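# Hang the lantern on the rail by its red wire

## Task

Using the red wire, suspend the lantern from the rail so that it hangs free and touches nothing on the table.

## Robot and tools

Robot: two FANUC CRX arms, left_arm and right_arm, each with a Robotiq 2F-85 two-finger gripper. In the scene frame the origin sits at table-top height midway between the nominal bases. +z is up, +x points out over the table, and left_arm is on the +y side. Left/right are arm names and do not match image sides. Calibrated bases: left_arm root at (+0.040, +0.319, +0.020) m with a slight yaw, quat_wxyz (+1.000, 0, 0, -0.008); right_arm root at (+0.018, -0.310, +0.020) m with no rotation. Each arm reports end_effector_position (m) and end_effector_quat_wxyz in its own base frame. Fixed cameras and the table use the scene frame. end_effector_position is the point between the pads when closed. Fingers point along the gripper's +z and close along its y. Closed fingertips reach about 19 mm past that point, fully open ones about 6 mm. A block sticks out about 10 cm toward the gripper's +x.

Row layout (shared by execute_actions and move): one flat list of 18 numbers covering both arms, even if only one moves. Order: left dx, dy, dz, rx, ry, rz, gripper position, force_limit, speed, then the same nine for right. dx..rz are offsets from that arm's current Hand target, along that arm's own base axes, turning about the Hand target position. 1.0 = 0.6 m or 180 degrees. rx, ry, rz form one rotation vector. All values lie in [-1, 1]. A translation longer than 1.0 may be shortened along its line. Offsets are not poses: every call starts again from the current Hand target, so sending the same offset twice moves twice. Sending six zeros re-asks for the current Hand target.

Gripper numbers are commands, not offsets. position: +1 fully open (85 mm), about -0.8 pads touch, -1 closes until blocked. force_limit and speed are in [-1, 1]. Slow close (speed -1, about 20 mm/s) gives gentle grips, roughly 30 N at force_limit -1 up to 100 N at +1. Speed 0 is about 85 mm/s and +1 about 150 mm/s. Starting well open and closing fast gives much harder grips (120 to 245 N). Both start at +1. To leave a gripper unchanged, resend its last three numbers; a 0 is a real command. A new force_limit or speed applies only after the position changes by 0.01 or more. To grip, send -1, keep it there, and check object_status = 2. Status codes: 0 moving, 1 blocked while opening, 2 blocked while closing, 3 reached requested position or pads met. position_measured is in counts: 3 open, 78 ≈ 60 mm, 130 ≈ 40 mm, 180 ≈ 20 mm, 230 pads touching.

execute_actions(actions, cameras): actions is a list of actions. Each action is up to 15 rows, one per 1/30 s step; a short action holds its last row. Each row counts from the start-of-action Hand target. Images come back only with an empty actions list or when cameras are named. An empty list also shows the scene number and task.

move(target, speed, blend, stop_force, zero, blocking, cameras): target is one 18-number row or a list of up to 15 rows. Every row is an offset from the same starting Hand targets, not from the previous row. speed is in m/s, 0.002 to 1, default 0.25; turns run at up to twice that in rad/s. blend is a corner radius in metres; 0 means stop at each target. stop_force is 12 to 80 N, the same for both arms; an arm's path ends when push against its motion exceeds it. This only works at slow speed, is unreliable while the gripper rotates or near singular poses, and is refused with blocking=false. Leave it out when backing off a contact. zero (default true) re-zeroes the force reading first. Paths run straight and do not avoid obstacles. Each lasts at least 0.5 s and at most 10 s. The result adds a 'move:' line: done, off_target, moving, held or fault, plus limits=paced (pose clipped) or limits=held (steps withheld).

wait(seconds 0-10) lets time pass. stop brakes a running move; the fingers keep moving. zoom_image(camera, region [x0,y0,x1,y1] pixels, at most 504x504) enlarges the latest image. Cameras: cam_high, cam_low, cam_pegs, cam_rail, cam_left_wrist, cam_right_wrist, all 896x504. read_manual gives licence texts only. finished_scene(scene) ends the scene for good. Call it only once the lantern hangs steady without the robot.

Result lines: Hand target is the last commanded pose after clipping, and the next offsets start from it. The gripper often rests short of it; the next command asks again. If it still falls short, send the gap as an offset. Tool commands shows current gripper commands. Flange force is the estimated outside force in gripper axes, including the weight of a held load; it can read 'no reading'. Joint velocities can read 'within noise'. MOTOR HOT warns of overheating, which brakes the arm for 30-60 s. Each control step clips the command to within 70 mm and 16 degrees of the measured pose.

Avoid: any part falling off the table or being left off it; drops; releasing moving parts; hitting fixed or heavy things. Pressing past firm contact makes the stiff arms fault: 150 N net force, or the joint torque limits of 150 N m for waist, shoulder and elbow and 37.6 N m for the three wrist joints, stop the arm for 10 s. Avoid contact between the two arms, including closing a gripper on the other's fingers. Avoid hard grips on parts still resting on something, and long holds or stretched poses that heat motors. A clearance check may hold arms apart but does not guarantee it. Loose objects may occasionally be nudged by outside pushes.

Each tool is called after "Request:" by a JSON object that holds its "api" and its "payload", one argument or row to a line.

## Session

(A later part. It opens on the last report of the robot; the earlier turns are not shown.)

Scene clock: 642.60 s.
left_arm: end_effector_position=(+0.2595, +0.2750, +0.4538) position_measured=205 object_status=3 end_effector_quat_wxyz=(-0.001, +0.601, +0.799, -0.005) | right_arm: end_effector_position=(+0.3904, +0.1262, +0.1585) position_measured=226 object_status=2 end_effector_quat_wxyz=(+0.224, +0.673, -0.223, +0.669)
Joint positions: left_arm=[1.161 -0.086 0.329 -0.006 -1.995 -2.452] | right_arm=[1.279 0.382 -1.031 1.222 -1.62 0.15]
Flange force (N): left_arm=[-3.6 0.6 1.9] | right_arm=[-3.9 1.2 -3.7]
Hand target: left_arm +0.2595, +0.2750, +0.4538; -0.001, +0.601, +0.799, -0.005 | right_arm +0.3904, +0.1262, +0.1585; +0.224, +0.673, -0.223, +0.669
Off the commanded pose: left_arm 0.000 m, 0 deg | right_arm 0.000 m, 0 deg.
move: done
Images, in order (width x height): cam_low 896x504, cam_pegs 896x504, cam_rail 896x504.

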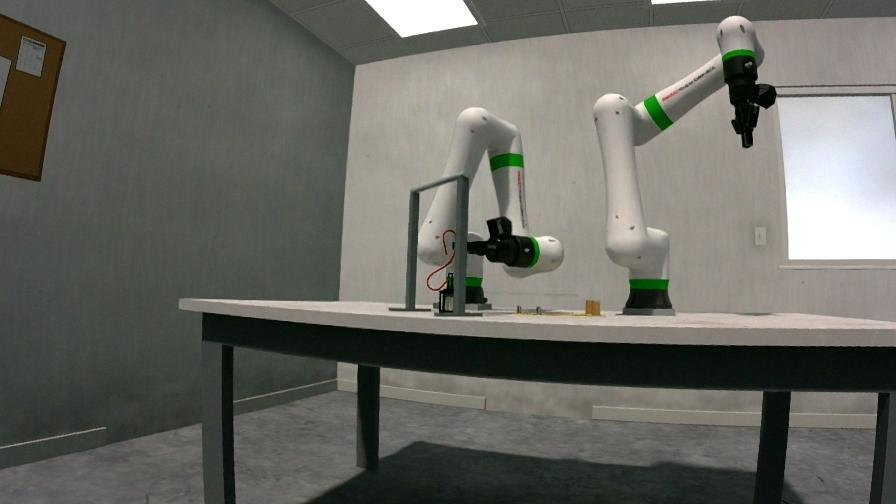

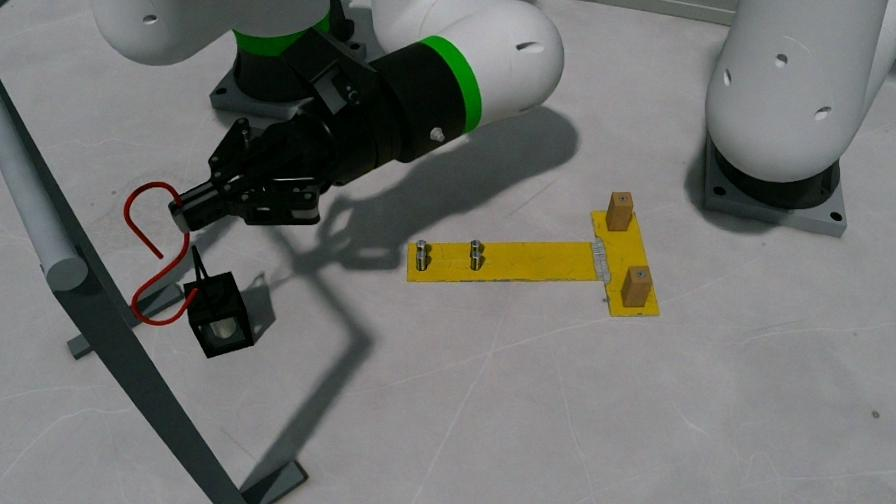

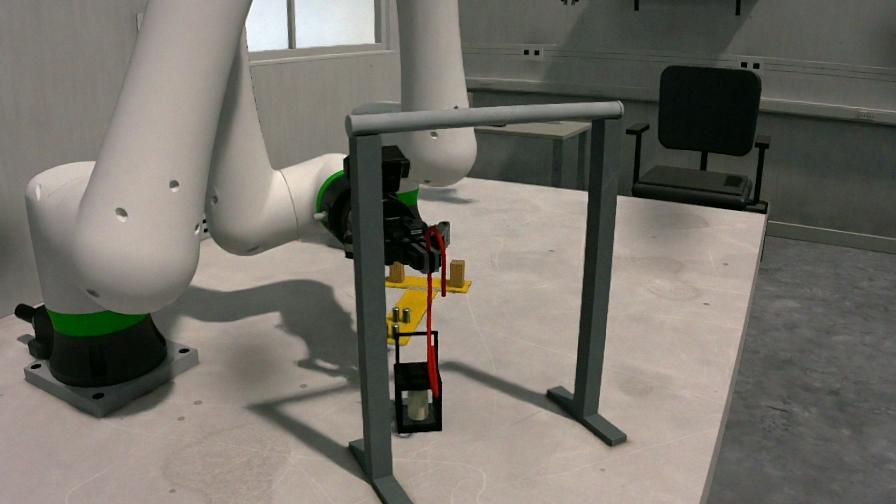

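Request:
{"api": "move", "payload": {
  "target": [
    [0,0,0,0,0,0,-0.6,-0.5,-1,0.04,-0.03,0,0,0,0,-1,0.2,-1],
    [0,0,0,0,0,0,-0.6,-0.5,-1,0.04,-0.03,0.05,0,0,0,-1,0.2,-1]
  ],
  "speed": 0.04,
  "cameras": ["cam_low","cam_pegs","cam_high"]
}}

Request:
{"api": "zoom_image", "payload": {
  "camera": "cam_low",
  "region": [400, 200, 500, 320]
}}

Request:
{"api": "zoom_image", "payload": {
  "camera": "cam_pegs",
  "region": [60, 100, 280, 360]
}}

Scene clock: 645.30 s.
left_arm: end_effector_position=(+0.2595, +0.2750, +0.4538) position_measured=205 object_status=3 end_effector_quat_wxyz=(-0.001, +0.601, +0.799, -0.005) | right_arm: end_effector_position=(+0.4144, +0.1081, +0.1885) position_measured=226 object_status=2 end_effector_quat_wxyz=(+0.224, +0.673, -0.223, +0.669)
Joint positions: left_arm=[1.161 -0.086 0.329 -0.006 -1.995 -2.452] | right_arm=[1.144 0.282 -1.055 1.358 -1.616 0.231]
Flange force (N): left_arm=[-3.7 0.2 2.1] | right_arm=[-3.6 0.9 -4.2]
Hand target: left_arm +0.2595, +0.2750, +0.4538; -0.001, +0.601, +0.799, -0.005 | right_arm +0.4144, +0.1082, +0.1885; +0.224, +0.673, -0.223, +0.669
Off the commanded pose: left_arm 0.000 m, 0 deg | right_arm 0.000 m, 0 deg.
move: done
Images, in order (width x height): cam_high 896x504, cam_low 896x504, cam_pegs 896x504.

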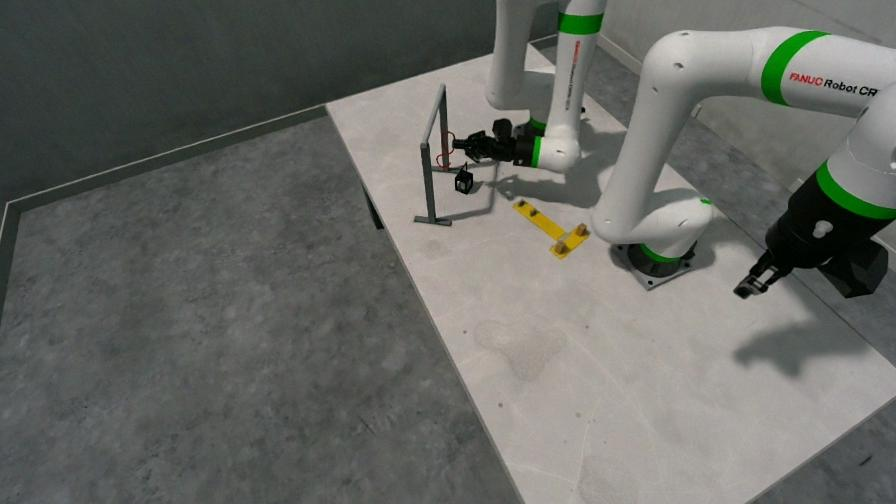

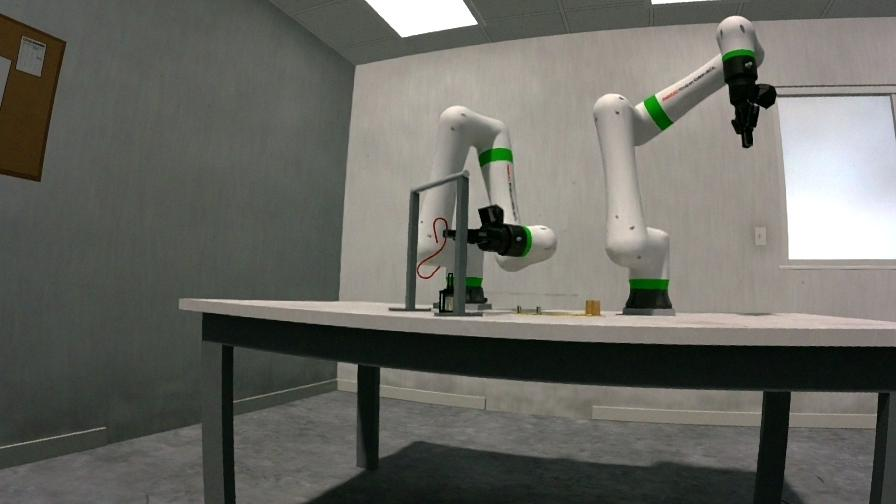

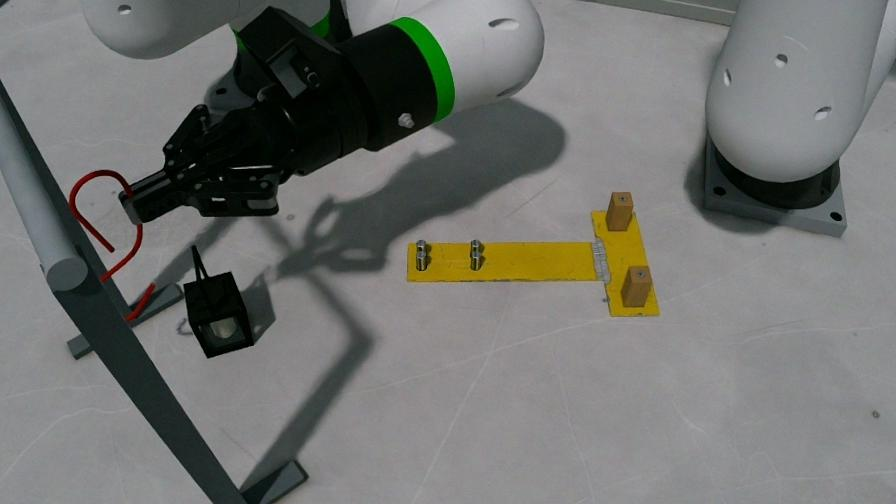

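Scaled by 4.200.

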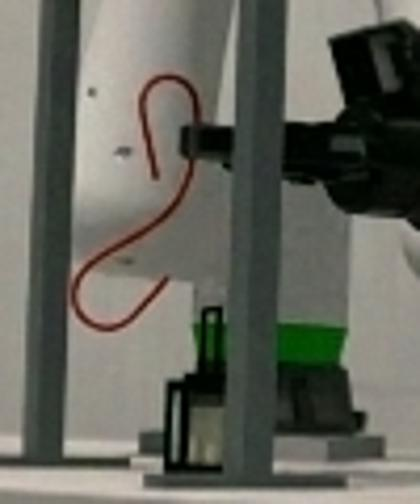

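Scaled by 1.938.

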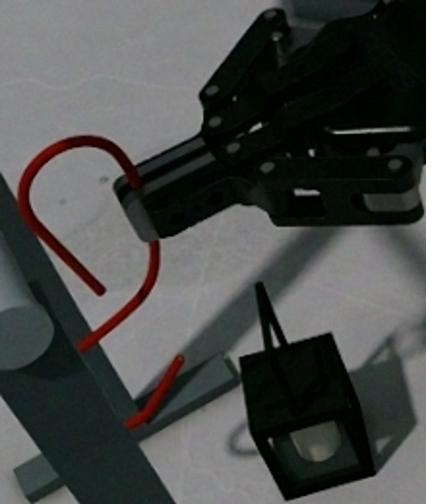

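Request:
{"api": "move", "payload": {
  "target": [
    [0,0,0,0,0,0,-0.6,-0.5,-1,0,0,0.08,0,0,0,-1,0.2,-1],
    [0,0,0,0,0,0,-0.6,-0.5,-1,-0.1957,0.1463,0.15,0,0,0,-1,0.2,-1]
  ],
  "speed": 0.1,
  "cameras": ["cam_low","cam_pegs","cam_high"]
}}

Request:
{"api": "move", "payload": {
  "target": [0,0,0,0,0,0,-0.6,-0.5,-1,0,0,0,0.4,-0.3,0,-1,0.2,-1],
  "speed": 0.3
}}

Request:
{"api": "move", "payload": {
  "target": [0,0,0,0,0,0,-0.6,-0.5,-1,0,0,0,0.4,-0.3,0,-1,0.2,-1],
  "speed": 0.3,
  "cameras": ["cam_low","cam_pegs","cam_high"]
}}

Scene clock: 653.50 s.
left_arm: end_effector_position=(+0.2595, +0.2750, +0.4538) position_measured=205 object_status=3 end_effector_quat_wxyz=(-0.001, +0.601, +0.799, -0.005) | right_arm: end_effector_position=(+0.2970, +0.1959, +0.2785) position_measured=226 object_status=2 end_effector_quat_wxyz=(+0.224, +0.673, -0.223, +0.669)
Joint positions: left_arm=[1.161 -0.086 0.329 -0.006 -1.995 -2.452] | right_arm=[1.653 0.154 -0.859 0.923 -1.925 0.438]
Flange force (N): left_arm=[-3.9 0.5 1.8] | right_arm=[-3.5 1.1 -1.4]
Hand target: left_arm +0.2595, +0.2750, +0.4538; -0.001, +0.601, +0.799, -0.005 | right_arm +0.2970, +0.1959, +0.2785; +0.224, +0.673, -0.223, +0.669
Off the commanded pose: left_arm 0.000 m, 0 deg | right_arm 0.000 m, 0 deg.
move: done
Images, in order (width x height): cam_high 896x504, cam_low 896x504, cam_pegs 896x504.

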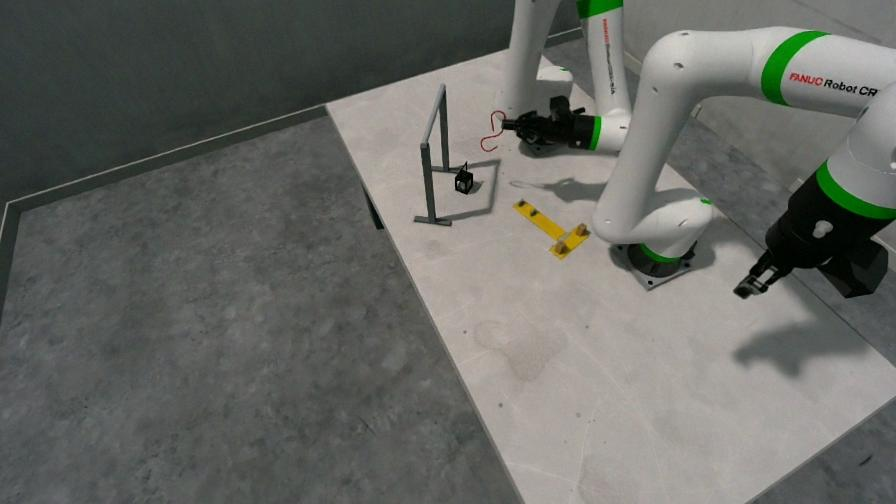

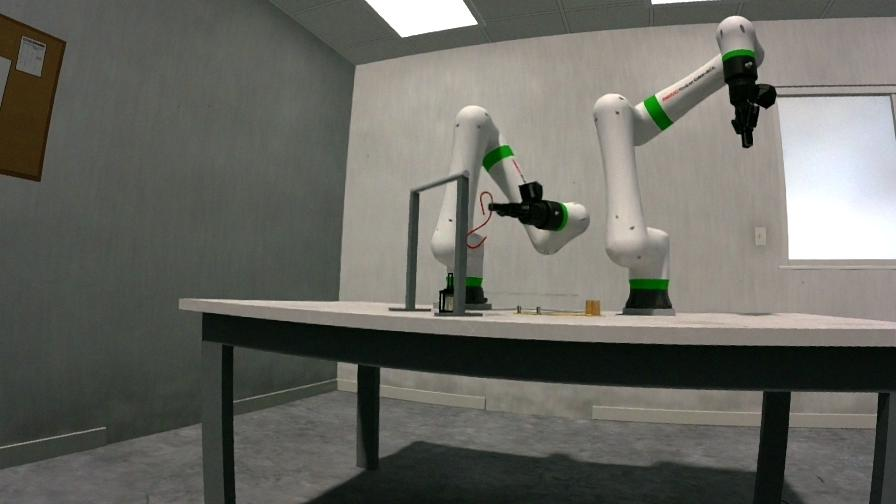

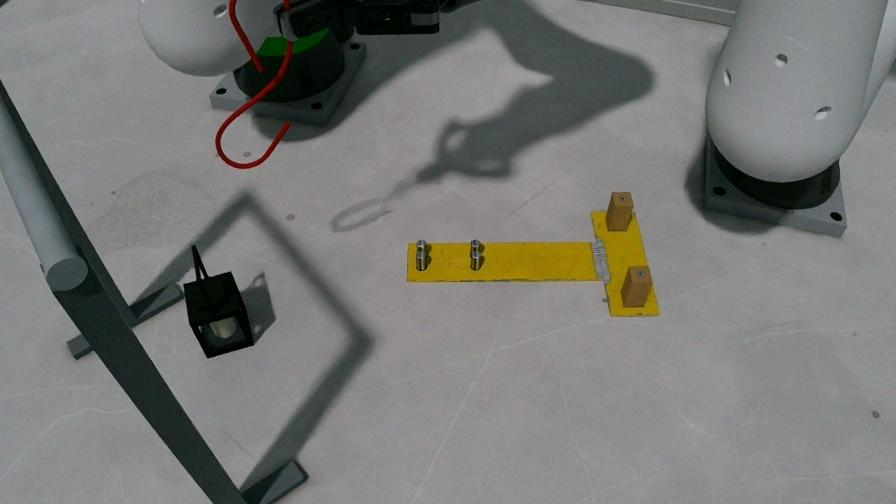

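Scene clock: 656.53 s.
left_arm: end_effector_position=(+0.2595, +0.2750, +0.4538) position_measured=205 object_status=3 end_effector_quat_wxyz=(-0.001, +0.601, +0.799, -0.005) | right_arm: end_effector_position=(+0.2969, +0.1960, +0.2785) position_measured=226 object_status=2 end_effector_quat_wxyz=(+0.317, -0.319, +0.631, -0.632)
Joint positions: left_arm=[1.161 -0.086 0.329 -0.006 -1.995 -2.452] | right_arm=[1.655 0.154 -0.865 0.927 -1.925 -1.135]
Flange force (N): left_arm=[-3.7 0.6 2.1] | right_arm=[1.5 3.5 -1.3]
Hand target: left_arm +0.2595, +0.2750, +0.4538; -0.001, +0.601, +0.799, -0.005 | right_arm +0.2970, +0.1959, +0.2785; +0.317, -0.319, +0.631, -0.632
Off the commanded pose: left_arm 0.000 m, 0 deg | right_arm 0.000 m, 0 deg.
move: done

Scene clock: 659.57 s.
left_arm: end_effector_position=(+0.2595, +0.2750, +0.4538) position_measured=205 object_status=3 end_effector_quat_wxyz=(-0.001, +0.601, +0.799, -0.005) | right_arm: end_effector_position=(+0.2970, +0.1959, +0.2785) position_measured=226 object_status=2 end_effector_quat_wxyz=(+0.672, +0.222, +0.670, -0.225)
Joint positions: left_arm=[1.161 -0.086 0.329 -0.006 -1.995 -2.452] | right_arm=[1.653 0.16 -0.862 0.926 -1.928 -2.709]
Flange force (N): left_arm=[-3.8 0.8 1.9] | right_arm=[2.8 -2.1 -1.5]
Hand target: left_arm +0.2595, +0.2750, +0.4538; -0.001, +0.601, +0.799, -0.005 | right_arm +0.2970, +0.1959, +0.2785; +0.672, +0.222, +0.670, -0.225
Off the commanded pose: left_arm 0.000 m, 0 deg | right_arm 0.000 m, 0 deg.
move: done
Images, in order (width x height): cam_high 896x504, cam_low 896x504, cam_pegs 896x504.

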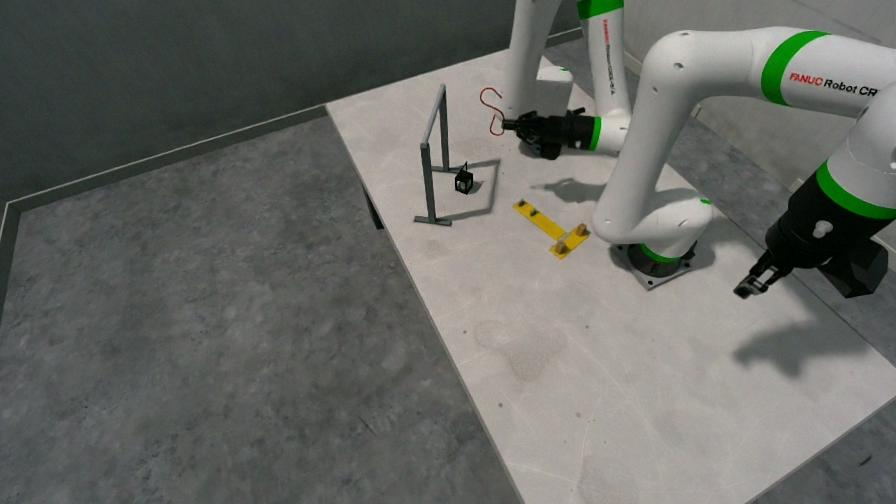

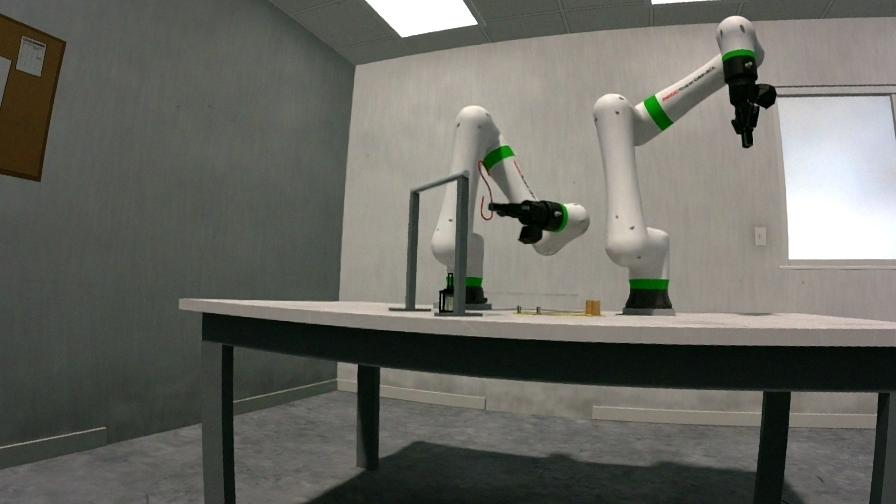

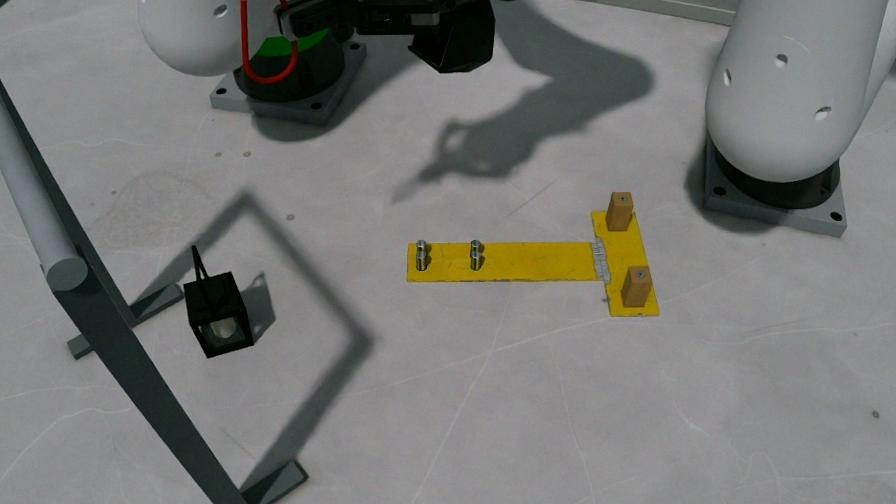

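Request:
{"api": "move", "payload": {
  "target": [
    [0,0,0,0,0,0,-0.6,-0.5,-1,0,0,0.06,0,0,0,-1,0.2,-1],
    [0,0,0,0,0,0,-0.6,-0.5,-1,-0.04,0.03,0.06,0.3,0.4,0,-1,0.2,-1]
  ],
  "speed": 0.15,
  "cameras": ["all"]
}}

Scene clock: 668.67 s.
left_arm: end_effector_position=(+0.2595, +0.2750, +0.4538) position_measured=205 object_status=3 end_effector_quat_wxyz=(-0.001, +0.601, +0.799, -0.005) | right_arm: end_effector_position=(+0.2730, +0.2139, +0.3145) position_measured=226 object_status=2 end_effector_quat_wxyz=(+0.002, +0.315, +0.949, +0.000)
Joint positions: left_arm=[1.161 -0.086 0.329 -0.006 -1.995 -2.452] | right_arm=[1.054 -0.263 -0.157 0.005 -1.676 -1.694]
Flange force (N): left_arm=[-3.4 0.6 2.1] | right_arm=[2.7 -2.8 4.5]
Hand target: left_arm +0.2595, +0.2750, +0.4538; -0.001, +0.601, +0.799, -0.005 | right_arm +0.2730, +0.2139, +0.3145; +0.002, +0.315, +0.949, +0.000
Off the commanded pose: left_arm 0.000 m, 0 deg | right_arm 0.000 m, 0 deg.
move: done

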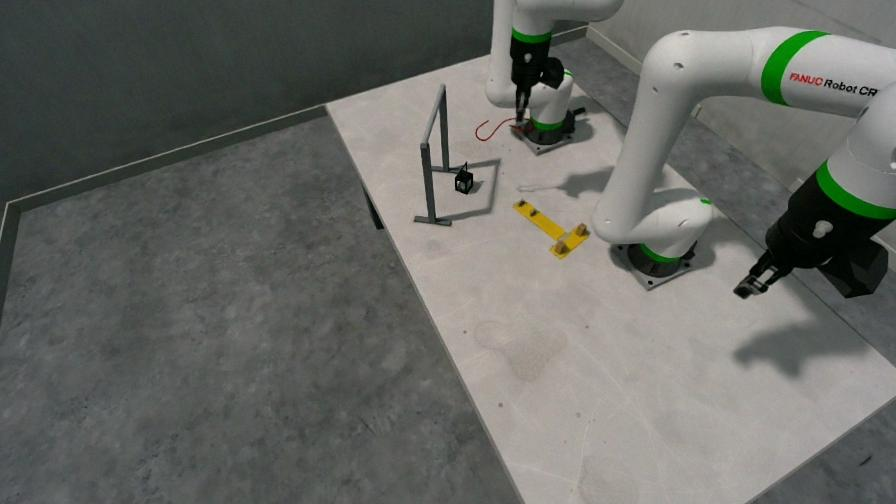

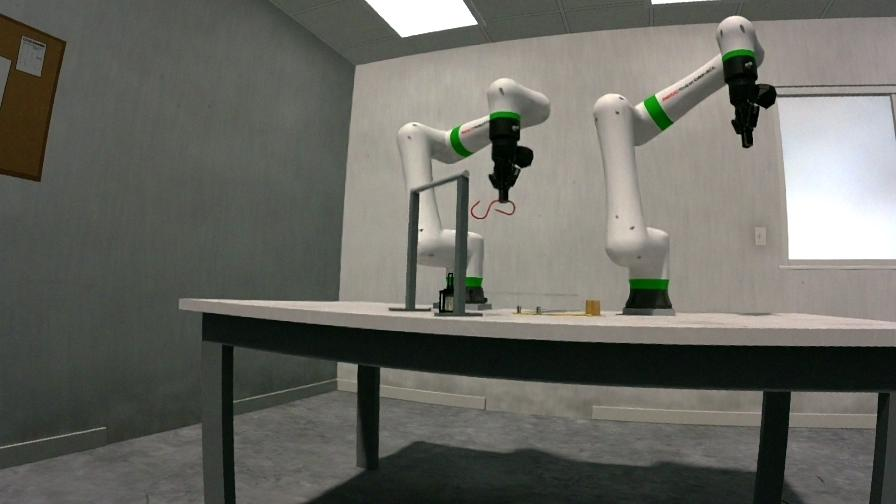

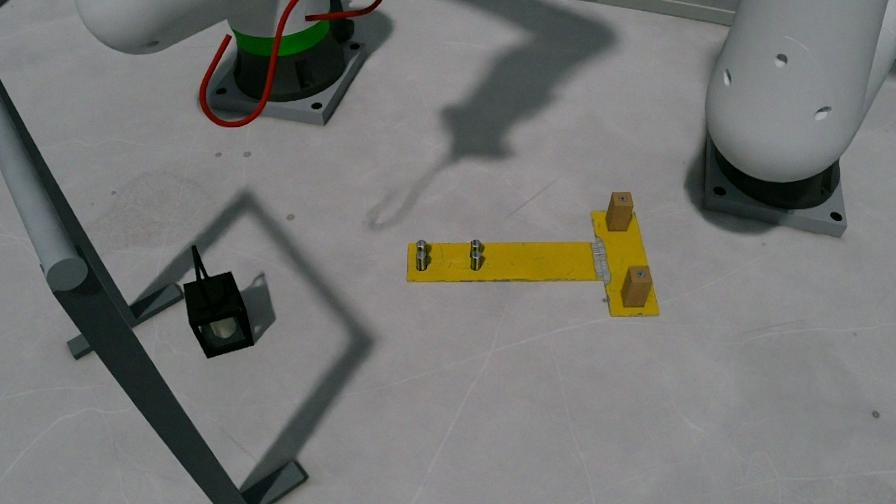

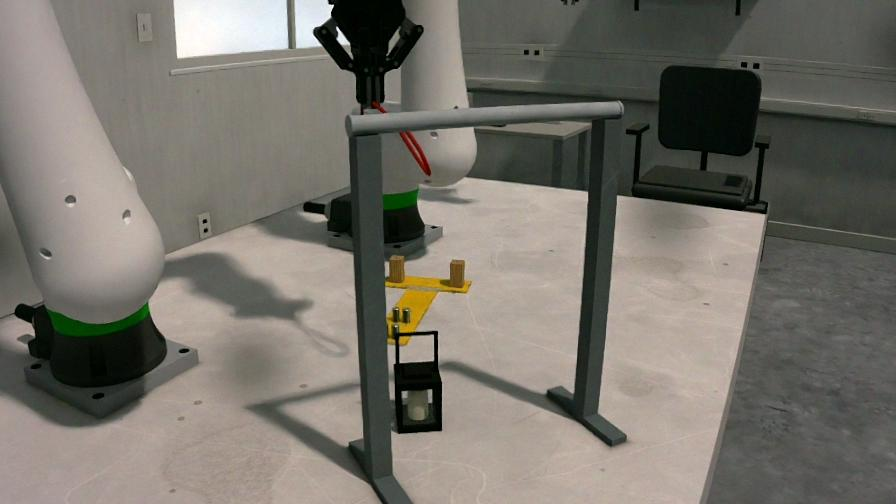

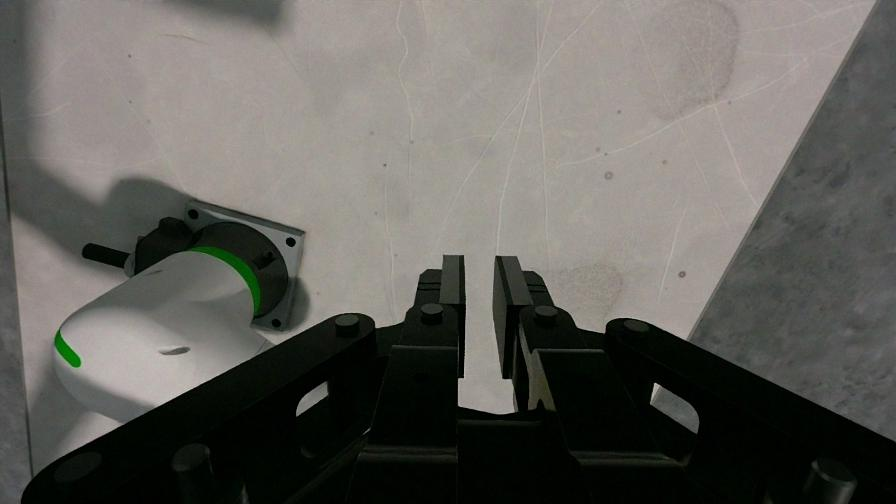

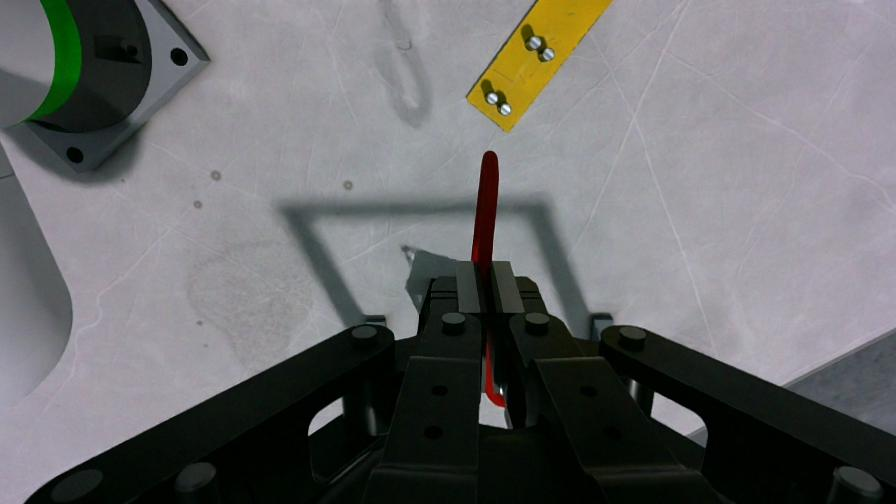

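Request:
{"api": "move", "payload": {
  "target": [
    [0,0,0,0,0,0,-0.6,-0.5,-1,0,0,0.2333,0,0,0,-1,0.2,-1],
    [0,0,0,0,0,0,-0.6,-0.5,-1,0.2233,-0.0633,0.2333,0,0,0,-1,0.2,-1]
  ],
  "speed": 0.15,
  "cameras": ["cam_right_wrist"]
}}

Request:
{"api": "zoom_image", "payload": {
  "camera": "cam_right_wrist",
  "region": [300, 50, 600, 260]
}}

Scene clock: 673.53 s.
left_arm: end_effector_position=(+0.2595, +0.2750, +0.4538) position_measured=205 object_status=3 end_effector_quat_wxyz=(-0.001, +0.601, +0.799, -0.005) | right_arm: end_effector_position=(+0.4069, +0.1760, +0.4545) position_measured=226 object_status=2 end_effector_quat_wxyz=(+0.002, +0.315, +0.949, +0.000)
Joint positions: left_arm=[1.161 -0.086 0.329 -0.006 -1.995 -2.452] | right_arm=[0.709 0.071 0.484 0.005 -1.981 -1.348]
Flange force (N): left_arm=[-3.5 0.8 1.7] | right_arm=[1.1 0.2 4.0]
Hand target: left_arm +0.2595, +0.2750, +0.4538; -0.001, +0.601, +0.799, -0.005 | right_arm +0.4069, +0.1760, +0.4545; +0.002, +0.315, +0.949, +0.000
Off the commanded pose: left_arm 0.000 m, 0 deg | right_arm 0.000 m, 0 deg.
move: done
Images, in order (width x height): cam_right_wrist 896x504.

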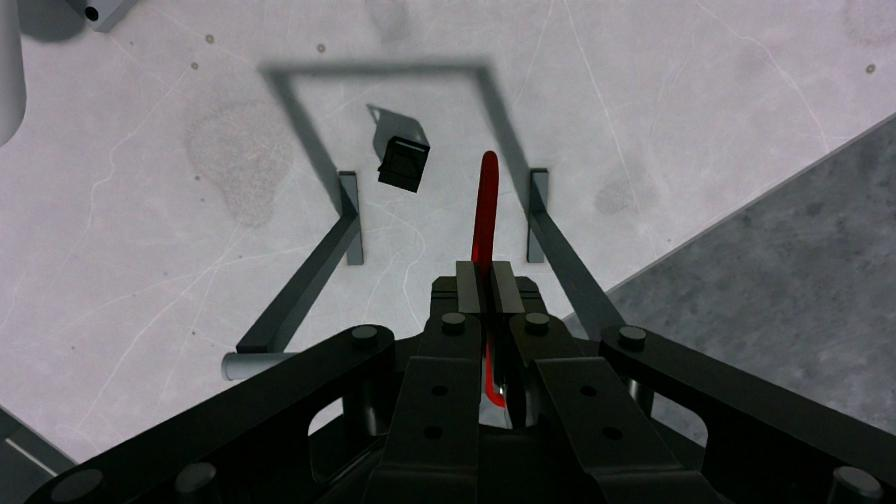

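Scaled by 1.680.

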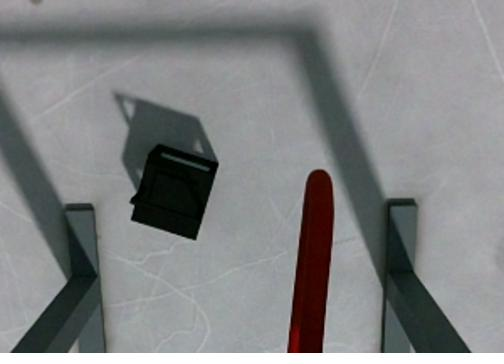

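Request:
{"api": "zoom_image", "payload": {
  "camera": "cam_right_wrist",
  "region": [350, 90, 450, 210]
}}

Request:
{"api": "zoom_image", "payload": {
  "camera": "cam_right_wrist",
  "region": [360, 120, 440, 200]
}}

Scaled by 4.200.

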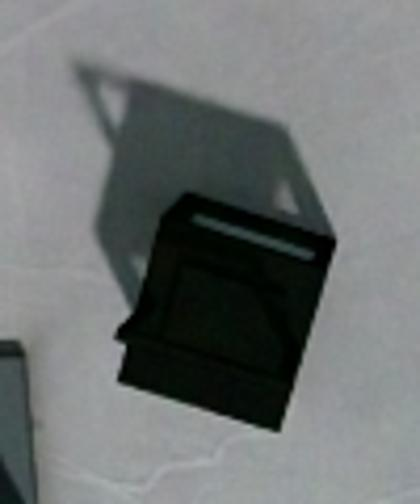

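Scaled by 6.300.

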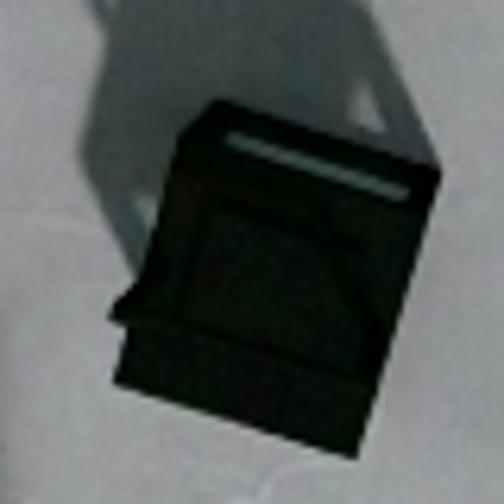

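Request:
{"api": "move", "payload": {
  "target": [
    [0,0,0,0,0,0,-0.6,-0.5,-1,-0.1542,-0.0113,0,-0.05,-0.0667,0,-1,0.2,-1],
    [0,0,0,0,0,0,-0.6,-0.5,-1,-0.1542,-0.0113,-0.4242,-0.05,-0.0667,0,-1,0.2,-1],
    [0,0,0,0,0,0,-0.6,-0.5,-1,-0.0902,-0.0593,-0.4558,-0.05,-0.0667,0,-1,0.2,-1]
  ],
  "speed": [0.2,0.2,0.1],
  "cameras": ["cam_low","cam_pegs","cam_rail","cam_right_wrist"]
}}

Request:
{"api": "zoom_image", "payload": {
  "camera": "cam_low",
  "region": [400, 200, 500, 320]
}}

Request:
{"api": "zoom_image", "payload": {
  "camera": "cam_pegs",
  "region": [100, 160, 340, 370]
}}

Request:
{"api": "zoom_image", "payload": {
  "camera": "cam_rail",
  "region": [330, 200, 530, 440]
}}

Scene clock: 684.57 s.
left_arm: end_effector_position=(+0.2595, +0.2750, +0.4538) position_measured=205 object_status=3 end_effector_quat_wxyz=(-0.001, +0.601, +0.799, -0.005) | right_arm: end_effector_position=(+0.3528, +0.1404, +0.1810) position_measured=226 object_status=2 end_effector_quat_wxyz=(+0.126, +0.312, +0.941, -0.042)
Joint positions: left_arm=[1.161 -0.086 0.329 -0.006 -1.995 -2.452] | right_arm=[0.956 -0.245 -0.563 0.279 -1.271 -1.682]
Flange force (N): left_arm=[-4.1 0.4 2.0] | right_arm=[3.7 -1.7 2.0]
Hand target: left_arm +0.2595, +0.2750, +0.4538; -0.001, +0.601, +0.799, -0.005 | right_arm +0.3528, +0.1404, +0.1810; +0.126, +0.312, +0.941, -0.042
Off the commanded pose: left_arm 0.000 m, 0 deg | right_arm 0.000 m, 0 deg.
move: done
Images, in order (width x height): cam_low 896x504, cam_pegs 896x504, cam_rail 896x504, cam_right_wrist 896x504.

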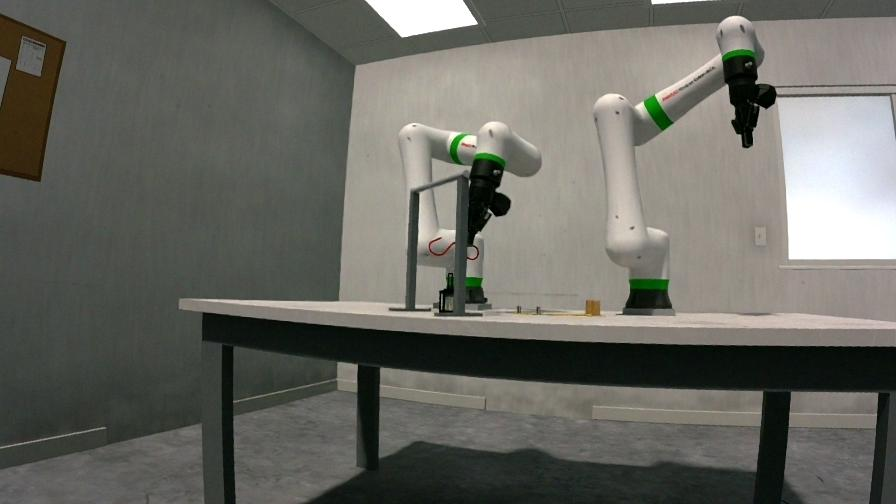

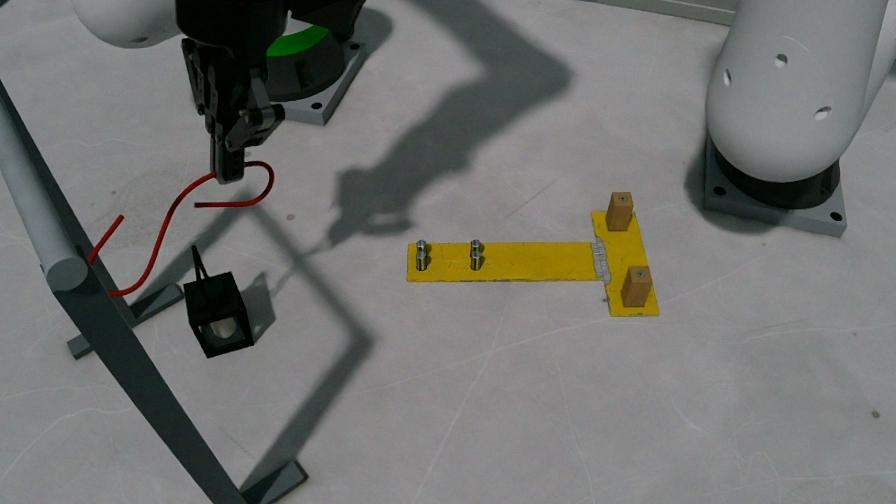

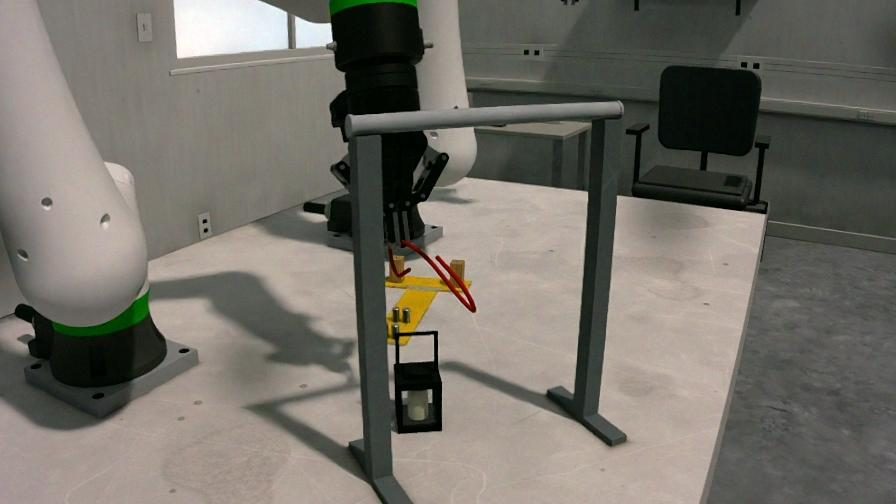

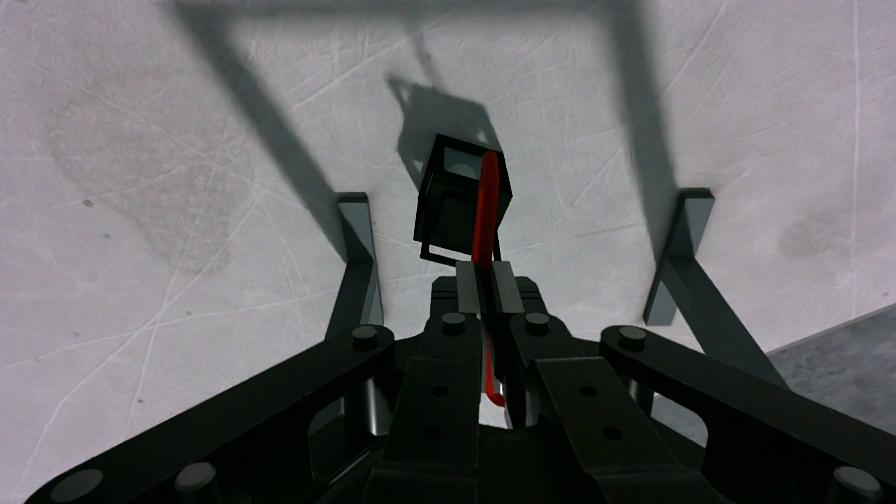

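Scaled by 4.200.

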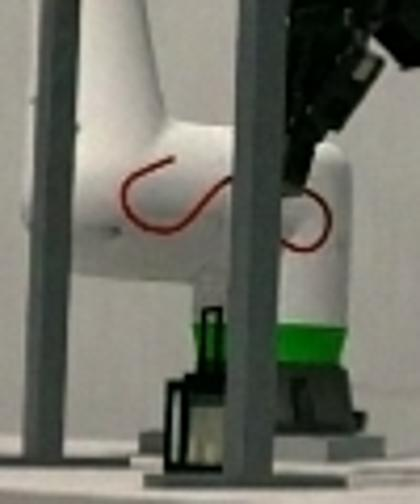

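Scaled by 2.100.

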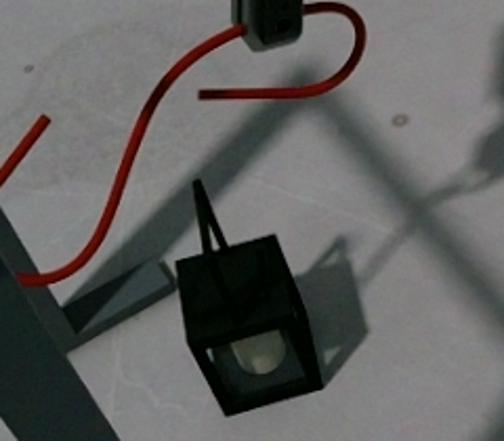

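Scaled by 2.100.

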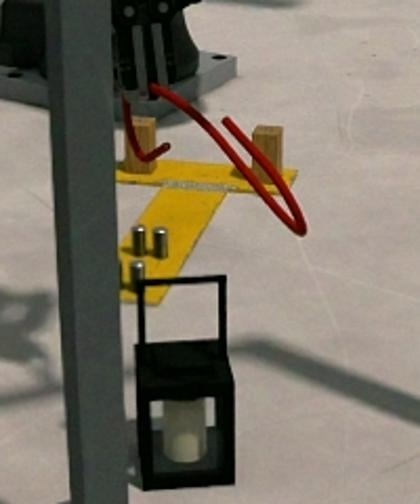

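Request:
{"api": "move", "payload": {
  "target": [0,0,0,0,0,0,-0.6,-0.5,-1,-0.006,-0.008,0.01,0.0433,0.0577,0,-1,0.2,-1],
  "speed": 0.1,
  "cameras": ["cam_low","cam_pegs","cam_right_wrist"]
}}

Request:
{"api": "zoom_image", "payload": {
  "camera": "cam_low",
  "region": [400, 200, 500, 320]
}}

Request:
{"api": "zoom_image", "payload": {
  "camera": "cam_pegs",
  "region": [100, 160, 340, 370]
}}

Request:
{"api": "zoom_image", "payload": {
  "camera": "cam_right_wrist",
  "region": [380, 100, 580, 420]
}}

Scene clock: 690.83 s.
left_arm: end_effector_position=(+0.2595, +0.2750, +0.4538) position_measured=205 object_status=3 end_effector_quat_wxyz=(-0.001, +0.601, +0.799, -0.005) | right_arm: end_effector_position=(+0.3492, +0.1356, +0.1870) position_measured=226 object_status=2 end_effector_quat_wxyz=(+0.019, +0.315, +0.949, -0.006)
Joint positions: left_arm=[1.161 -0.086 0.329 -0.006 -1.995 -2.452] | right_arm=[0.76 -0.188 -0.408 0.04 -1.344 -1.41]
Flange force (N): left_arm=[-3.9 0.5 2.0] | right_arm=[3.5 -1.5 3.8]
Hand target: left_arm +0.2595, +0.2750, +0.4538; -0.001, +0.601, +0.799, -0.005 | right_arm +0.3492, +0.1356, +0.1870; +0.019, +0.315, +0.949, -0.006
Off the commanded pose: left_arm 0.000 m, 0 deg | right_arm 0.000 m, 0 deg.
move: done
Images, in order (width x height): cam_low 896x504, cam_pegs 896x504, cam_right_wrist 896x504.

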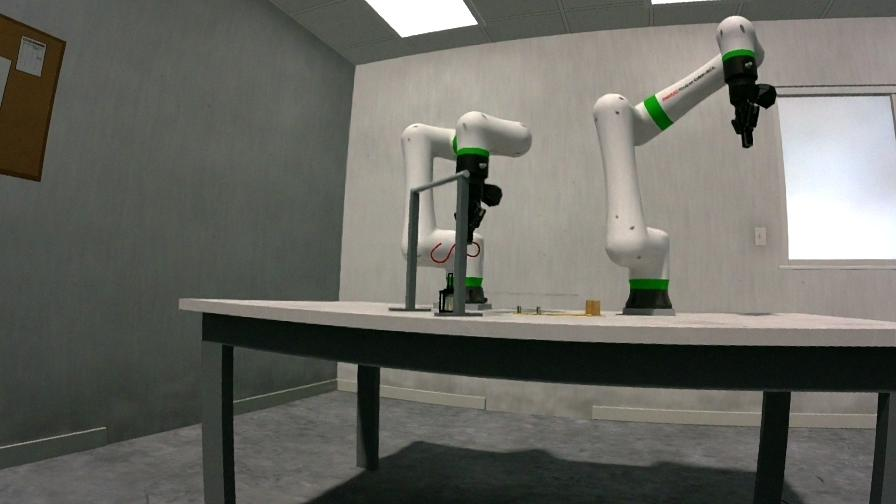

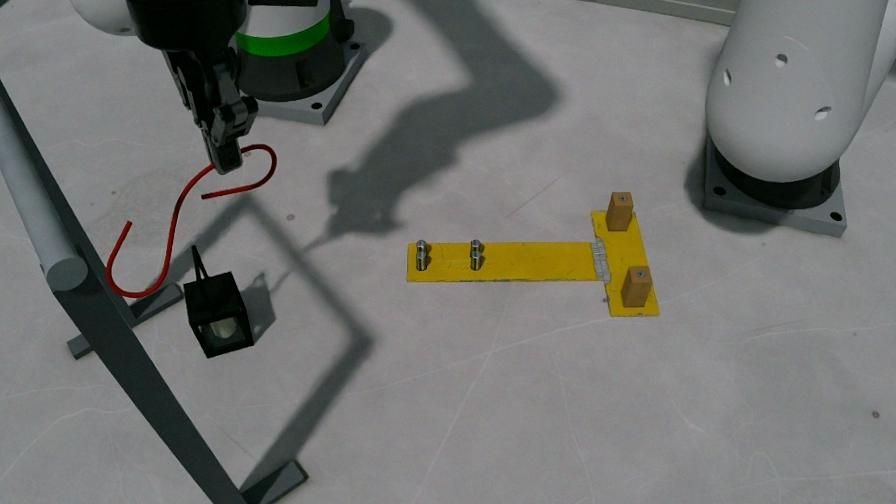

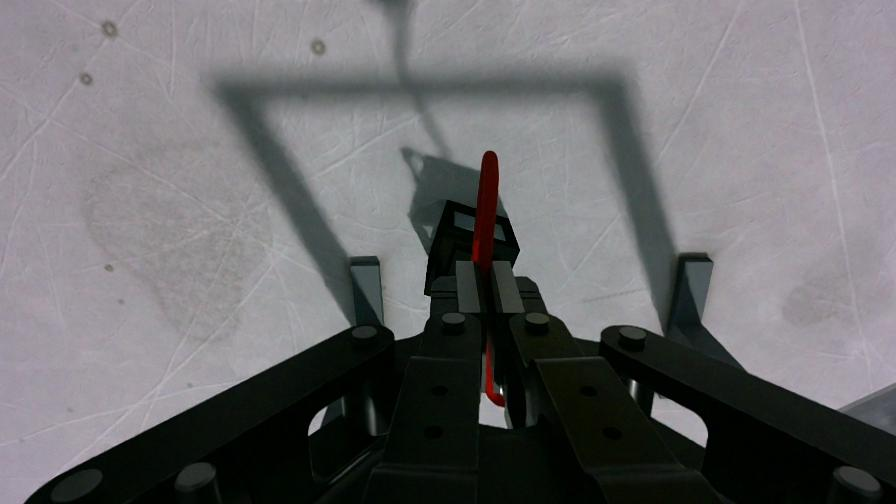

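Scaled by 4.200.

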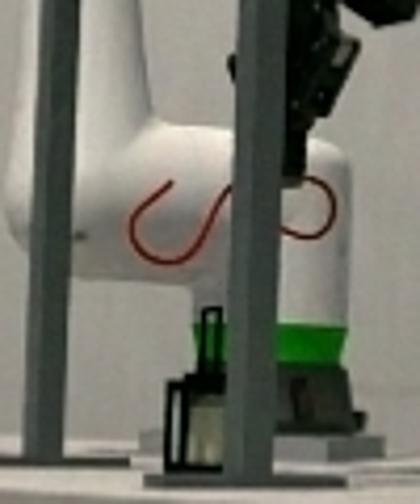

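Scaled by 2.100.

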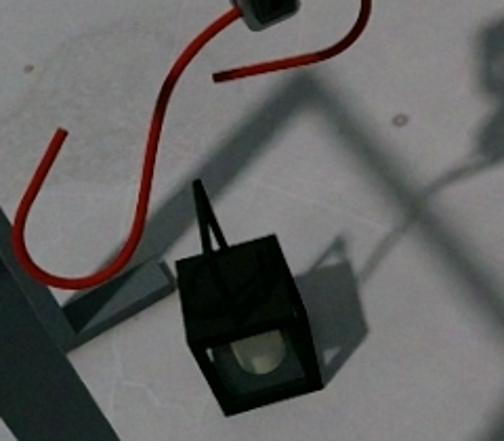

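Scaled by 1.575.

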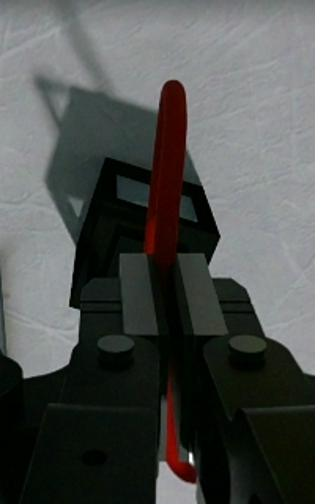

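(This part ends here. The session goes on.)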